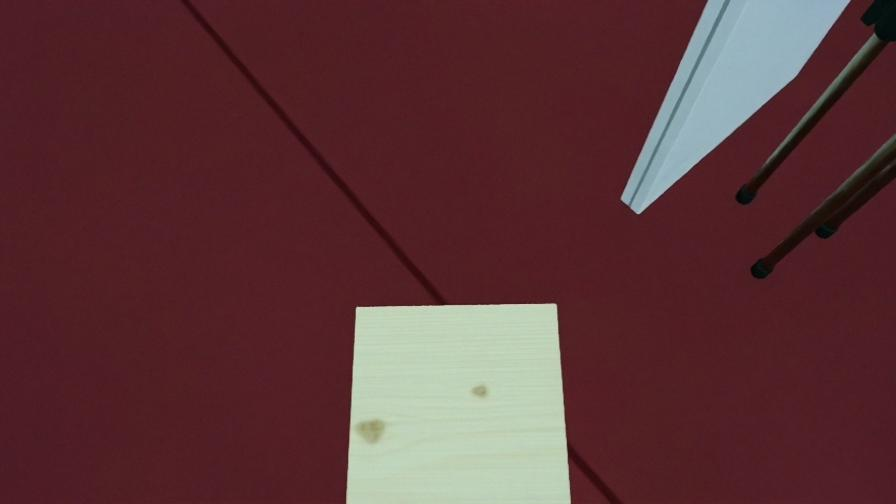

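>>> move:
  base: {"x_m_s":0.25,"for_s":1.3}
  joints: {"head_tilt_rad":0.5}
  cameras: []

>>> move:
  joints: {"left_shoulder_pitch_rad":-0.840,"left_shoulder_roll_rad":0.147,"left_shoulder_yaw_rad":-0.594,"left_elbow_rad":-0.623,"left_forearm_roll_rad":-0.198,"left_wrist_pitch_rad":0.420,"left_hand_roll_rad":1.023,"right_shoulder_pitch_rad":-0.840,"right_shoulder_roll_rad":-0.147,"right_shoulder_yaw_rad":0.594,"right_elbow_rad":-0.623,"right_forearm_roll_rad":0.198,"right_wrist_pitch_rad":0.420,"right_hand_roll_rad":-1.023}
  min_time_s: 2.5
  cameras: []

>>> move:
  joints: {"torso_squat_rad":0.97,"torso_shift_rad":0.455}
  min_time_s: 0.8
  cameras: ["left_wrist_camera","right_wrist_camera","head_camera"]

>>> move:
  base: {"x_m_s":-0.1,"for_s":1.0}
  cameras: ["left_wrist_camera","right_wrist_camera"]

>>> move:
  base: {"x_m_s":-0.3,"for_s":1.0}
  cameras: ["left_wrist_camera","right_wrist_camera"]

Scene clock: 327.73 s.
Joint torques (N m): left_arm=[1.9 -0.04 0.29 -2.09 -0.2 -0.21 0.13] | right_arm=[2.24 -0.36 0.09 -1.84 0.15 0.01 -0.01]
External joint torques (N m): left_arm=[0.22 -1.15 0.29 0.28 -0.21 -0.12 0.13] | right_arm=[0.52 1.14 0.19 0.33 0.05 0.05 -0.01]
Motor temperatures (°C): left_arm=[31 28 31 36 34 33 37] | right_arm=[34 30 31 31 35 36 34]
Wrist force (N): left_arm=[0.7 0.5 -7.9] | right_arm=[0.0 2.0 -5.4]
Wrist torque (N m): left_arm=[-0.20 0.18 0.07] | right_arm=[-0.22 0.12 -0.06]
Wrist force, peak (N): left_arm=[1.4 -0.1 -8.8] | right_arm=[-0.8 2.1 -5.9]
move: done
base_odometry: x=+0.453 y=+0.289 heading=+0.886
lidar_m: 1.12 2.54 2.60 1.62 1.45 1.46 1.75 3.36 0.60 0.38 0.61 0.55
base_status: done (sent for 1.3 of 1.3 s)
joint_positions: torso_squat_rad=+1.033 torso_shift_rad=+0.485 torso_pitch_rad=+1.020 torso_yaw_rad=+0.000 left_shoulder_pitch_rad=-0.774 left_shoulder_roll_rad=+0.350 left_shoulder_yaw_rad=-0.612 left_elbow_rad=-0.734 left_forearm_roll_rad=-0.035 left_wrist_pitch_rad=+0.396 left_hand_roll_rad=+0.903 left_gripper_m=+0.099 right_shoulder_pitch_rad=-0.774 right_shoulder_roll_rad=-0.350 right_shoulder_yaw_rad=+0.612 right_elbow_rad=-0.734 right_forearm_roll_rad=+0.035 right_wrist_pitch_rad=+0.396 right_hand_roll_rad=-0.903 right_gripper_m=+0.099 head_pan_rad=+0.000 head_tilt_rad=+0.500
joint_status: all done
wheel_motors_off: 0
motor_effort: left_wheel=+3(26) right_wheel=-5(19)
chest: x=+0.2029 y=+0.0000 z=+0.7597 quat_wxyz=(+0.873, +0.000, +0.488, +0.000) (m; base frame)
left_hand: x=+0.2809 y=+0.2066 z=+0.0523 quat_wxyz=(+1.000, -0.002, -0.007, -0.008) (m; base frame)
right_hand: x=+0.2809 y=-0.2067 z=+0.0523 quat_wxyz=(+1.000, +0.002, -0.007, +0.008) (m; base frame)
pictures: none
No camera images: "cameras" was empty.

Scene clock: 332.97 s.
Joint torques (N m): left_arm=[-10.83 -44.86 -8.56 -22.34 5.42 -12.06 2] | right_arm=[-4.02 29.7 3.04 -13.78 -2.22 -6.97 -0.37]
External joint torques (N m): left_arm=[-11.41 -41.55 -7.87 -19.59 5.38 -11.92 2] | right_arm=[-4.74 27.22 2.5 -11.35 -2.3 -6.92 -0.37]
Motor temperatures (°C): left_arm=[31 29 31 36 34 34 37] | right_arm=[34 31 31 31 35 37 34]
Wrist force (N): left_arm=[4.1 62.5 3.4] | right_arm=[2.6 -39.7 17.4]
Wrist torque (N m): left_arm=[-1.55 0.05 -1.85] | right_arm=[1.07 0.54 0.46]
Wrist force, peak (N): left_arm=[13.2 87.6 46.6] | right_arm=[5.0 -80.0 40.5]
move: time_out
base_odometry: x=+0.453 y=+0.289 heading=+0.886
lidar_m: 1.10 2.55 2.61 1.61 1.44 1.45 1.78 3.38 0.60 0.40 0.61 0.54
base_status: not commanded
joint_positions: torso_squat_rad=+1.033 torso_shift_rad=+0.485 torso_pitch_rad=+1.019 torso_yaw_rad=+0.000 left_shoulder_pitch_rad=-0.837 left_shoulder_roll_rad=+0.157 left_shoulder_yaw_rad=-0.592 left_elbow_rad=-0.618 left_forearm_roll_rad=-0.199 left_wrist_pitch_rad=+0.423 left_hand_roll_rad=+1.022 left_gripper_m=+0.099 right_shoulder_pitch_rad=-0.835 right_shoulder_roll_rad=-0.171 right_shoulder_yaw_rad=+0.591 right_elbow_rad=-0.613 right_forearm_roll_rad=+0.200 right_wrist_pitch_rad=+0.426 right_hand_roll_rad=-1.022 right_gripper_m=+0.099 head_pan_rad=+0.000 head_tilt_rad=+0.500
joint_status: right_shoulder_roll_rad time_out (moved +0.179 of +0.203); right_elbow_rad time_out (moved +0.121 of +0.111); right_wrist_pitch_rad time_out (moved +0.030 of +0.024); the others done
wheel_motors_off: 0
on_its_own: right_shoulder_roll_rad is held at -0.164, not at your -0.147, since a time_out
motor_effort: left_wheel=+6(8) right_wheel=-12(13)
chest: x=+0.2025 y=+0.0000 z=+0.7600 quat_wxyz=(+0.873, +0.000, +0.488, +0.000) (m; base frame)
left_hand: x=+0.2680 y=+0.1156 z=+0.0542 quat_wxyz=(+1.000, -0.026, +0.003, +0.000) (m; base frame)
right_hand: x=+0.2668 y=-0.1282 z=+0.0523 quat_wxyz=(+1.000, +0.016, +0.005, +0.001) (m; base frame)
pictures: none
No camera images: "cameras" was empty.

not run: a stop that you did not command came earlier in this reply.

not run: a stop that you did not command came earlier in this reply.

not run: a stop that you did not command came earlier in this reply.

>>> move:
  joints: {"torso_squat_rad":0.97,"torso_shift_rad":0.455}
  min_time_s: 0.8
  cameras: ["left_wrist_camera","right_wrist_camera","head_camera"]

>>> move:
  base: {"x_m_s":-0.1,"for_s":1.0}
  cameras: ["left_wrist_camera","right_wrist_camera"]

>>> move:
  base: {"x_m_s":-0.3,"for_s":1.0}
  cameras: ["left_wrist_camera","right_wrist_camera"]

Scene clock: 335.67 s.
Joint torques (N m): left_arm=[-10.7 -36.58 -6.66 -20.98 4.27 -10.11 1.95] | right_arm=[-6.16 37.07 4.46 -18.61 -2.75 -8.29 -0.32]
External joint torques (N m): left_arm=[-11.31 -33.2 -5.95 -18.22 4.23 -9.97 1.95] | right_arm=[-6.95 34.63 3.93 -16.23 -2.82 -8.24 -0.32]
Motor temperatures (°C): left_arm=[31 29 31 37 34 34 37] | right_arm=[34 31 31 31 35 38 34]
Wrist force (N): left_arm=[-1.0 48.7 -16.4] | right_arm=[1.7 -45.4 -16.7]
Wrist torque (N m): left_arm=[-1.01 0.04 -1.68] | right_arm=[0.71 -0.02 0.27]
Wrist force, peak (N): left_arm=[4.0 63.8 3.4] | right_arm=[1.0 -46.4 -16.8]
move: done
base_odometry: x=+0.453 y=+0.289 heading=+0.886
lidar_m: 1.11 2.54 2.61 1.62 1.44 1.45 1.78 3.37 0.61 0.40 0.59 0.54
base_status: not commanded
joint_positions: torso_squat_rad=+0.970 torso_shift_rad=+0.455 torso_pitch_rad=+1.020 torso_yaw_rad=+0.000 left_shoulder_pitch_rad=-0.837 left_shoulder_roll_rad=+0.155 left_shoulder_yaw_rad=-0.592 left_elbow_rad=-0.618 left_forearm_roll_rad=-0.199 left_wrist_pitch_rad=+0.422 left_hand_roll_rad=+1.023 left_gripper_m=+0.099 right_shoulder_pitch_rad=-0.834 right_shoulder_roll_rad=-0.173 right_shoulder_yaw_rad=+0.591 right_elbow_rad=-0.612 right_forearm_roll_rad=+0.200 right_wrist_pitch_rad=+0.426 right_hand_roll_rad=-1.022 right_gripper_m=+0.099 head_pan_rad=+0.000 head_tilt_rad=+0.500
joint_status: all done
wheel_motors_off: 0
on_its_own: right_shoulder_roll_rad is held at -0.164, not at your -0.147, since a time_out
motor_effort: left_wheel=+6(8) right_wheel=-7(10)
chest: x=+0.2097 y=+0.0000 z=+0.7978 quat_wxyz=(+0.873, +0.000, +0.488, +0.000) (m; base frame)
left_hand: x=+0.2738 y=+0.1137 z=+0.0922 quat_wxyz=(+1.000, -0.027, +0.004, +0.000) (m; base frame)
right_hand: x=+0.2725 y=-0.1303 z=+0.0898 quat_wxyz=(+1.000, +0.014, +0.006, +0.001) (m; base frame)
pictures: head_camera, left_wrist_camera, right_wrist_camera
camera_calibration:
head_camera: T_world_to_cam=[[-0.0238899, -0.999502, -0.0206031, 0.0266675], [-0.993914, 0.025963, -0.107051, 0.535506], [0.107533, 0.0179203, -0.99404, 0.781364], [0, 0, 0, 1]] pos_world=[0.448862, -0.00125137, 0.834583]
left_wrist_camera: T_world_to_cam=[[0.999483, 0.0268952, -0.0176313, -0.275728], [0.0321219, -0.861313, 0.507059, 0.0713568], [-0.00154862, -0.507363, -0.861731, 0.210003], [0, 0, 0, 1]] pos_world=[0.273618, 0.175424, 0.139923]
right_wrist_camera: T_world_to_cam=[[-0.999405, -0.0308519, -0.0154275, 0.268443], [-0.0343332, 0.846534, 0.531226, 0.0990403], [-0.00332942, 0.53144, -0.847089, 0.218405], [0, 0, 0, 1]] pos_world=[0.27241, -0.191628, 0.136537]

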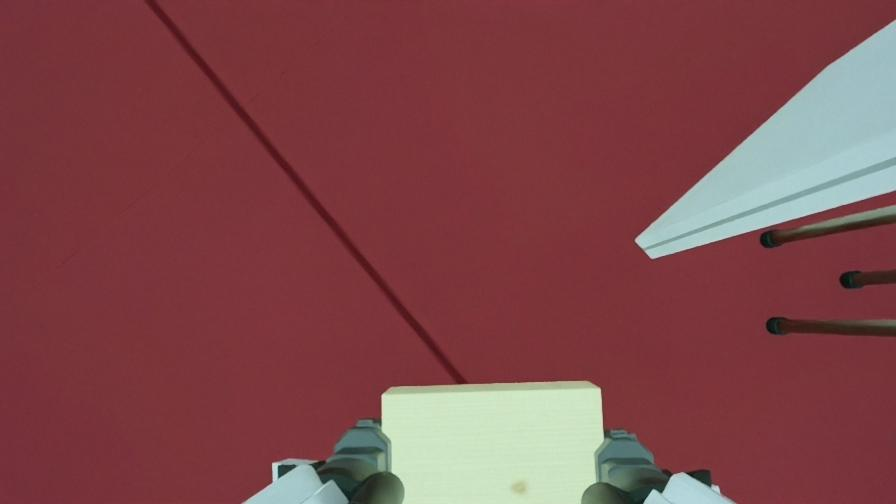

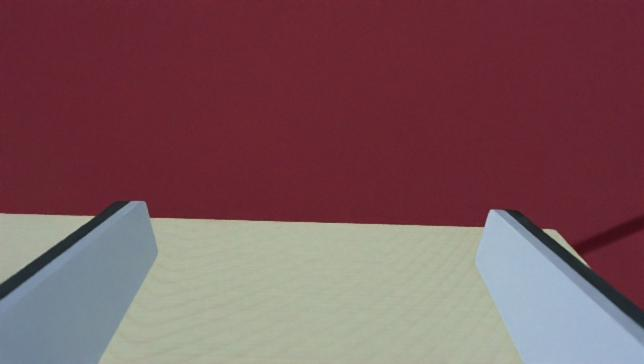

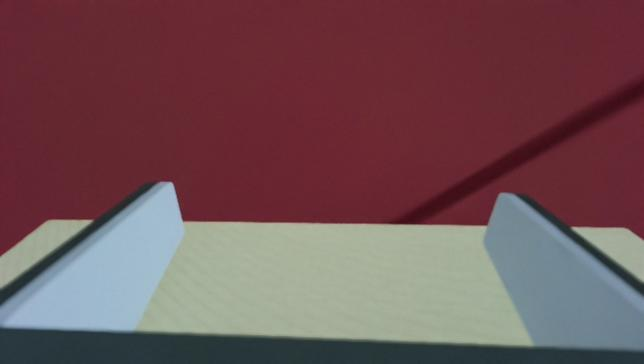

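Scene clock: 337.30 s.
Joint torques (N m): left_arm=[-11.36 -35.81 -6.18 -20.5 4.03 -10.08 1.95] | right_arm=[-7.16 37.73 4.98 -18.87 -2.81 -8.27 -0.34]
External joint torques (N m): left_arm=[-11.97 -32.42 -5.47 -17.74 3.99 -9.94 1.95] | right_arm=[-7.96 35.3 4.45 -16.49 -2.88 -8.23 -0.34]
Motor temperatures (°C): left_arm=[31 29 31 37 34 34 37] | right_arm=[34 32 31 31 35 38 34]
Wrist force (N): left_arm=[-1.2 48.2 -15.9] | right_arm=[2.1 -45.4 -17.2]
Wrist torque (N m): left_arm=[-0.95 -0.07 -1.73] | right_arm=[0.74 0.05 0.27]
Wrist force, peak (N): left_arm=[-0.9 49.1 -16.7] | right_arm=[3.2 -46.2 -16.8]
move: done
base_odometry: x=+0.390 y=+0.211 heading=+0.886
lidar_m: 1.20 2.66 2.47 1.54 1.38 1.39 1.70 3.25 0.72 0.43 0.41 0.65
base_status: done (sent for 1 of 1 s)
joint_positions: torso_squat_rad=+0.970 torso_shift_rad=+0.455 torso_pitch_rad=+1.020 torso_yaw_rad=+0.000 left_shoulder_pitch_rad=-0.837 left_shoulder_roll_rad=+0.155 left_shoulder_yaw_rad=-0.592 left_elbow_rad=-0.619 left_forearm_roll_rad=-0.199 left_wrist_pitch_rad=+0.422 left_hand_roll_rad=+1.023 left_gripper_m=+0.099 right_shoulder_pitch_rad=-0.834 right_shoulder_roll_rad=-0.173 right_shoulder_yaw_rad=+0.590 right_elbow_rad=-0.612 right_forearm_roll_rad=+0.200 right_wrist_pitch_rad=+0.426 right_hand_roll_rad=-1.022 right_gripper_m=+0.099 head_pan_rad=+0.000 head_tilt_rad=+0.500
joint_status: not commanded
wheel_motors_off: 0
on_its_own: right_shoulder_roll_rad is held at -0.164, not at your -0.147, since a time_out
motor_effort: left_wheel=+1(18) right_wheel=-3(26)
chest: x=+0.2097 y=+0.0000 z=+0.7978 quat_wxyz=(+0.873, +0.000, +0.488, +0.000) (m; base frame)
left_hand: x=+0.2737 y=+0.1135 z=+0.0922 quat_wxyz=(+1.000, -0.028, +0.004, +0.000) (m; base frame)
right_hand: x=+0.2723 y=-0.1305 z=+0.0897 quat_wxyz=(+1.000, +0.014, +0.006, +0.001) (m; base frame)
pictures: left_wrist_camera, right_wrist_camera
camera_calibration:
left_wrist_camera: T_world_to_cam=[[0.999479, 0.0269247, -0.0177742, -0.275609], [0.0322202, -0.861198, 0.507247, 0.0712004], [-0.00164968, -0.507555, -0.861618, 0.209998], [0, 0, 0, 1]] pos_world=[0.273518, 0.175324, 0.139923]
right_wrist_camera: T_world_to_cam=[[-0.999411, -0.030791, -0.0151442, 0.26821], [-0.0341319, 0.846682, 0.531003, 0.0992069], [-0.0035278, 0.531208, -0.847234, 0.218541], [0, 0, 0, 1]] pos_world=[0.272209, -0.191829, 0.136538]

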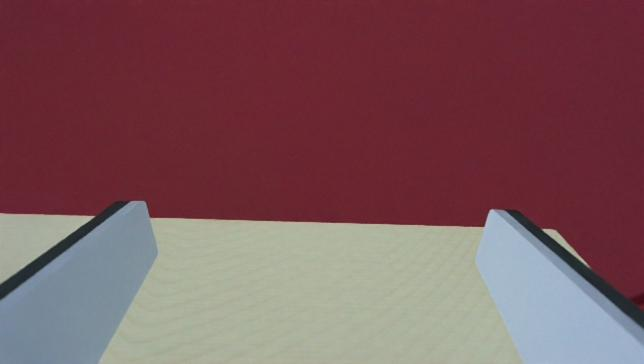

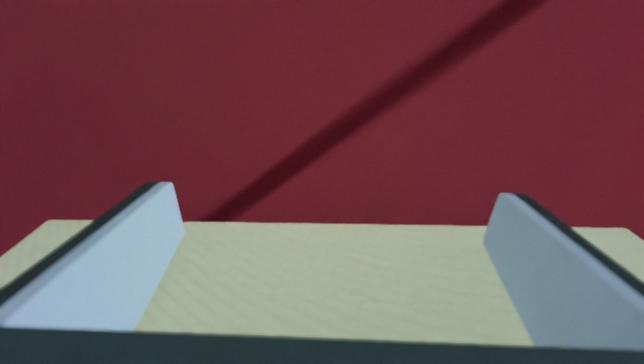

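Scene clock: 339.43 s.
Joint torques (N m): left_arm=[-11.29 -35.75 -6.21 -20.6 4.08 -10.07 1.93] | right_arm=[-7.43 38.13 4.91 -18.97 -2.8 -8.12 -0.41]
External joint torques (N m): left_arm=[-11.91 -32.36 -5.5 -17.84 4.04 -9.93 1.93] | right_arm=[-8.23 35.7 4.38 -16.59 -2.88 -8.08 -0.41]
Motor temperatures (°C): left_arm=[31 29 31 37 34 34 37] | right_arm=[34 32 31 32 35 38 34]
Wrist force (N): left_arm=[-1.2 48.6 -16.2] | right_arm=[2.4 -45.4 -17.4]
Wrist torque (N m): left_arm=[-1.01 -0.03 -1.77] | right_arm=[0.72 0.10 0.26]
Wrist force, peak (N): left_arm=[-0.3 49.9 -15.3] | right_arm=[3.2 -46.2 -16.8]
move: done
base_odometry: x=+0.200 y=-0.021 heading=+0.887
lidar_m: 0.94 3.12 2.14 1.31 1.18 1.19 1.45 2.79 1.14 0.65 0.59 0.61
base_status: done (sent for 1 of 1 s)
joint_positions: torso_squat_rad=+0.970 torso_shift_rad=+0.455 torso_pitch_rad=+1.020 torso_yaw_rad=+0.000 left_shoulder_pitch_rad=-0.837 left_shoulder_roll_rad=+0.155 left_shoulder_yaw_rad=-0.592 left_elbow_rad=-0.619 left_forearm_roll_rad=-0.199 left_wrist_pitch_rad=+0.422 left_hand_roll_rad=+1.023 left_gripper_m=+0.099 right_shoulder_pitch_rad=-0.834 right_shoulder_roll_rad=-0.173 right_shoulder_yaw_rad=+0.590 right_elbow_rad=-0.612 right_forearm_roll_rad=+0.200 right_wrist_pitch_rad=+0.426 right_hand_roll_rad=-1.022 right_gripper_m=+0.099 head_pan_rad=+0.000 head_tilt_rad=+0.500
joint_status: not commanded
wheel_motors_off: 0
on_its_own: right_shoulder_roll_rad is held at -0.164, not at your -0.147, since a time_out
motor_effort: left_wheel=+14(30) right_wheel=-13(38)
chest: x=+0.2097 y=+0.0000 z=+0.7978 quat_wxyz=(+0.873, +0.000, +0.488, +0.000) (m; base frame)
left_hand: x=+0.2737 y=+0.1135 z=+0.0922 quat_wxyz=(+1.000, -0.028, +0.004, +0.000) (m; base frame)
right_hand: x=+0.2723 y=-0.1306 z=+0.0897 quat_wxyz=(+1.000, +0.014, +0.006, +0.001) (m; base frame)
pictures: left_wrist_camera, right_wrist_camera
camera_calibration:
left_wrist_camera: T_world_to_cam=[[0.999479, 0.026924, -0.0177771, -0.275609], [0.0322212, -0.861155, 0.50732, 0.0711821], [-0.0016497, -0.507629, -0.861574, 0.210005], [0, 0, 0, 1]] pos_world=[0.273518, 0.175324, 0.139923]
right_wrist_camera: T_world_to_cam=[[-0.999411, -0.0307916, -0.0151413, 0.26821], [-0.0341312, 0.846727, 0.530931, 0.0992255], [-0.00352762, 0.531135, -0.84728, 0.218534], [0, 0, 0, 1]] pos_world=[0.272209, -0.191829, 0.136538]

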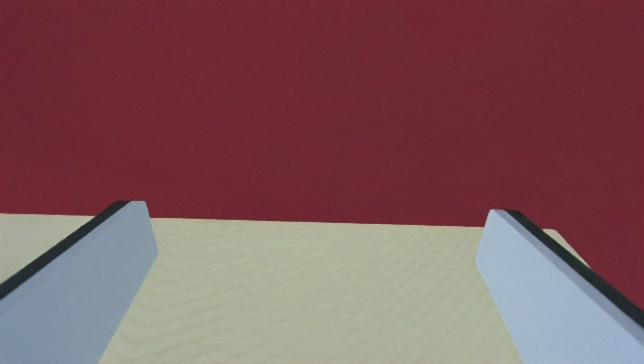

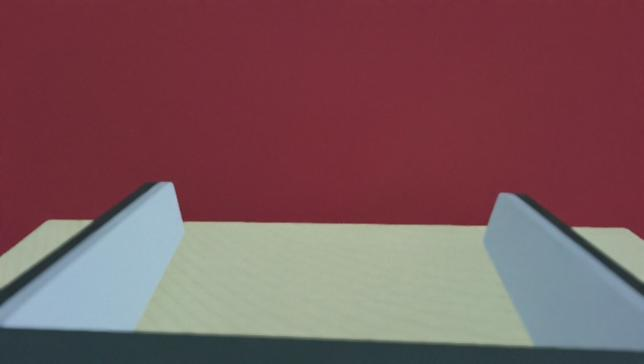

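>>> move:
  joints: {"left_shoulder_pitch_rad":-0.837,"left_shoulder_roll_rad":0.152,"left_shoulder_yaw_rad":-0.594,"left_elbow_rad":-0.633,"left_forearm_roll_rad":-0.195,"left_wrist_pitch_rad":0.428,"left_hand_roll_rad":1.020,"right_shoulder_pitch_rad":-0.837,"right_shoulder_roll_rad":-0.160,"right_shoulder_yaw_rad":0.594,"right_elbow_rad":-0.633,"right_forearm_roll_rad":0.195,"right_wrist_pitch_rad":0.428,"right_hand_roll_rad":-1.020}
  min_time_s: 0.5
  cameras: ["right_wrist_camera"]

Scene clock: 348.53 s.
Joint torques (N m): left_arm=[-7.93 -43.13 -7.23 -22.53 5.37 -10.67 1.44] | right_arm=[-12.4 48.25 7.56 -26.36 -4.21 -11.25 -1.42]
External joint torques (N m): left_arm=[-8.55 -39.89 -6.54 -19.74 5.33 -10.54 1.44] | right_arm=[-13.09 45.68 6.99 -23.83 -4.29 -11.19 -1.42]
Motor temperatures (°C): left_arm=[31 30 31 37 34 35 37] | right_arm=[34 33 31 32 36 38 34]
Wrist force (N): left_arm=[6.3 60.3 -15.6] | right_arm=[-4.3 -56.5 -17.4]
Wrist torque (N m): left_arm=[-1.31 -0.23 -1.54] | right_arm=[0.86 0.32 1.63]
Wrist force, peak (N): left_arm=[6.5 60.8 -16.3] | right_arm=[-5.0 -57.1 -17.4]
move: done
base_odometry: x=+0.200 y=-0.021 heading=+0.887
lidar_m: 0.92 3.13 2.13 1.33 1.18 1.18 1.45 2.79 1.12 0.65 0.58 0.60
base_status: not commanded
joint_positions: torso_squat_rad=+0.970 torso_shift_rad=+0.455 torso_pitch_rad=+1.020 torso_yaw_rad=+0.000 left_shoulder_pitch_rad=-0.835 left_shoulder_roll_rad=+0.162 left_shoulder_yaw_rad=-0.592 left_elbow_rad=-0.628 left_forearm_roll_rad=-0.196 left_wrist_pitch_rad=+0.431 left_hand_roll_rad=+1.020 left_gripper_m=+0.099 right_shoulder_pitch_rad=-0.834 right_shoulder_roll_rad=-0.171 right_shoulder_yaw_rad=+0.592 right_elbow_rad=-0.627 right_forearm_roll_rad=+0.196 right_wrist_pitch_rad=+0.431 right_hand_roll_rad=-1.020 right_gripper_m=+0.099 head_pan_rad=+0.000 head_tilt_rad=+0.500
joint_status: all done
wheel_motors_off: 0
motor_effort: left_wheel=+14(16) right_wheel=-15(16)
chest: x=+0.2097 y=+0.0000 z=+0.7978 quat_wxyz=(+0.873, +0.000, +0.488, +0.000) (m; base frame)
left_hand: x=+0.2753 y=+0.1170 z=+0.0923 quat_wxyz=(+1.000, -0.024, +0.003, +0.000) (m; base frame)
right_hand: x=+0.2756 y=-0.1243 z=+0.0912 quat_wxyz=(+1.000, +0.019, +0.003, +0.001) (m; base frame)
pictures: right_wrist_camera
camera_calibration:
right_wrist_camera: T_world_to_cam=[[-0.999351, -0.0293326, -0.0209111, 0.272466], [-0.0359805, 0.841057, 0.539748, 0.0922932], [0.00175521, 0.540151, -0.841567, 0.215584], [0, 0, 0, 1]] pos_world=[0.275231, -0.18608, 0.137311]

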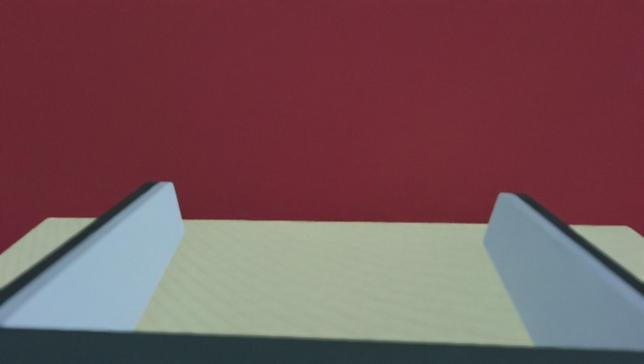

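>>> move:
  joints: {"left_shoulder_pitch_rad":-0.687,"left_shoulder_roll_rad":0.312,"left_shoulder_yaw_rad":-0.570,"left_elbow_rad":-1.261,"left_forearm_roll_rad":-0.027,"left_wrist_pitch_rad":0.835,"left_hand_roll_rad":0.836,"right_shoulder_pitch_rad":-0.687,"right_shoulder_roll_rad":-0.314,"right_shoulder_yaw_rad":0.570,"right_elbow_rad":-1.261,"right_forearm_roll_rad":0.027,"right_wrist_pitch_rad":0.835,"right_hand_roll_rad":-0.836}
  min_time_s: 2.5
  cameras: ["right_wrist_camera","left_wrist_camera","head_camera"]

Scene clock: 353.73 s.
Joint torques (N m): left_arm=[0.59 -1.83 1.07 -6.45 0.28 -0.08 -0.29] | right_arm=[1.79 -0.08 -1.73 -6.59 -0.34 0.06 0.1]
External joint torques (N m): left_arm=[0.47 -0.19 1.7 -0.37 0.19 0.08 -0.29] | right_arm=[1.44 -1.19 -2.2 -0.92 -0.46 0.17 0.1]
Motor temperatures (°C): left_arm=[31 30 31 37 34 35 37] | right_arm=[34 33 31 32 36 39 34]
Wrist force (N): left_arm=[1.6 3.0 -7.7] | right_arm=[0.1 2.1 -4.5]
Wrist torque (N m): left_arm=[-0.46 0.25 0.06] | right_arm=[-0.25 0.11 -0.08]
Wrist force, peak (N): left_arm=[5.8 60.3 -16.4] | right_arm=[-4.5 -57.3 -16.9]
move: done
base_odometry: x=+0.200 y=-0.021 heading=+0.887
lidar_m: 0.93 3.13 2.14 1.33 1.19 1.19 1.45 2.80 1.13 0.66 0.57 0.58
base_status: not commanded
joint_positions: torso_squat_rad=+0.970 torso_shift_rad=+0.455 torso_pitch_rad=+1.020 torso_yaw_rad=+0.000 left_shoulder_pitch_rad=-0.687 left_shoulder_roll_rad=+0.312 left_shoulder_yaw_rad=-0.570 left_elbow_rad=-1.261 left_forearm_roll_rad=-0.027 left_wrist_pitch_rad=+0.835 left_hand_roll_rad=+0.836 left_gripper_m=+0.099 right_shoulder_pitch_rad=-0.687 right_shoulder_roll_rad=-0.314 right_shoulder_yaw_rad=+0.570 right_elbow_rad=-1.261 right_forearm_roll_rad=+0.027 right_wrist_pitch_rad=+0.835 right_hand_roll_rad=-0.836 right_gripper_m=+0.099 head_pan_rad=+0.000 head_tilt_rad=+0.500
joint_status: all done
wheel_motors_off: 0
motor_effort: left_wheel=+14(17) right_wheel=-14(17)
chest: x=+0.2096 y=+0.0001 z=+0.7978 quat_wxyz=(+0.873, +0.000, +0.488, +0.000) (m; base frame)
left_hand: x=+0.3269 y=+0.1086 z=+0.1559 quat_wxyz=(+0.999, -0.032, +0.001, +0.001) (m; base frame)
right_hand: x=+0.3271 y=-0.1097 z=+0.1558 quat_wxyz=(+1.000, +0.032, +0.001, +0.000) (m; base frame)
pictures: head_camera, left_wrist_camera, right_wrist_camera
camera_calibration:
head_camera: T_world_to_cam=[[-0.0239919, -0.999502, -0.0205189, 0.0266453], [-0.99388, 0.0260607, -0.107347, 0.535659], [0.107828, 0.0178179, -0.99401, 0.781415], [0, 0, 0, 1]] pos_world=[0.448762, -0.00125082, 0.834782]
left_wrist_camera: T_world_to_cam=[[0.999554, 0.0272155, -0.0123317, -0.328324], [0.0296759, -0.856232, 0.515738, 0.0319512], [0.00347723, -0.515873, -0.856658, 0.260965], [0, 0, 0, 1]] pos_world=[0.326322, 0.170918, 0.20303]
right_wrist_camera: T_world_to_cam=[[-0.999274, -0.0270515, -0.0268123, 0.32682], [-0.0374309, 0.82766, 0.559981, 0.0428384], [0.00704311, 0.560578, -0.828072, 0.260363], [0, 0, 0, 1]] pos_world=[0.326352, -0.172569, 0.200374]

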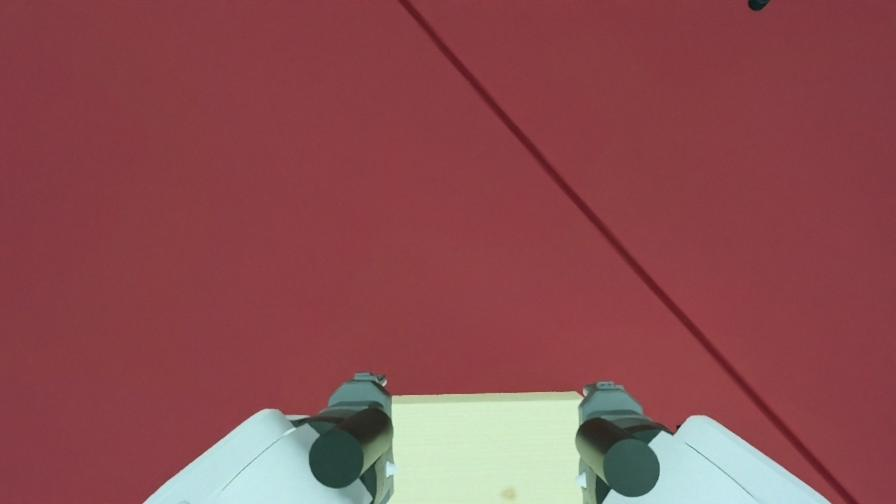

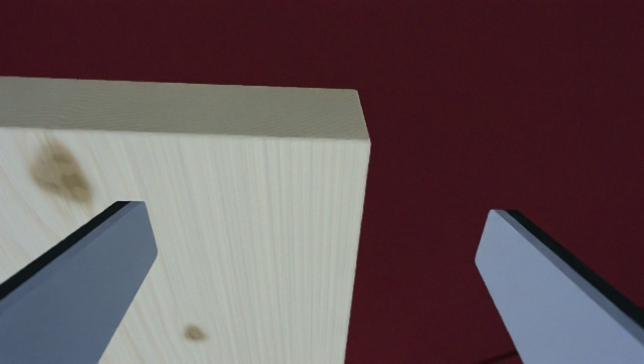

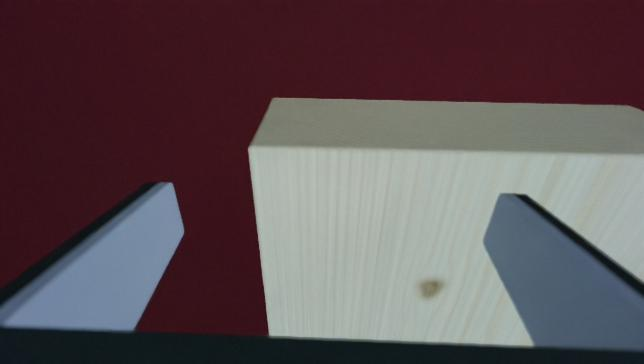

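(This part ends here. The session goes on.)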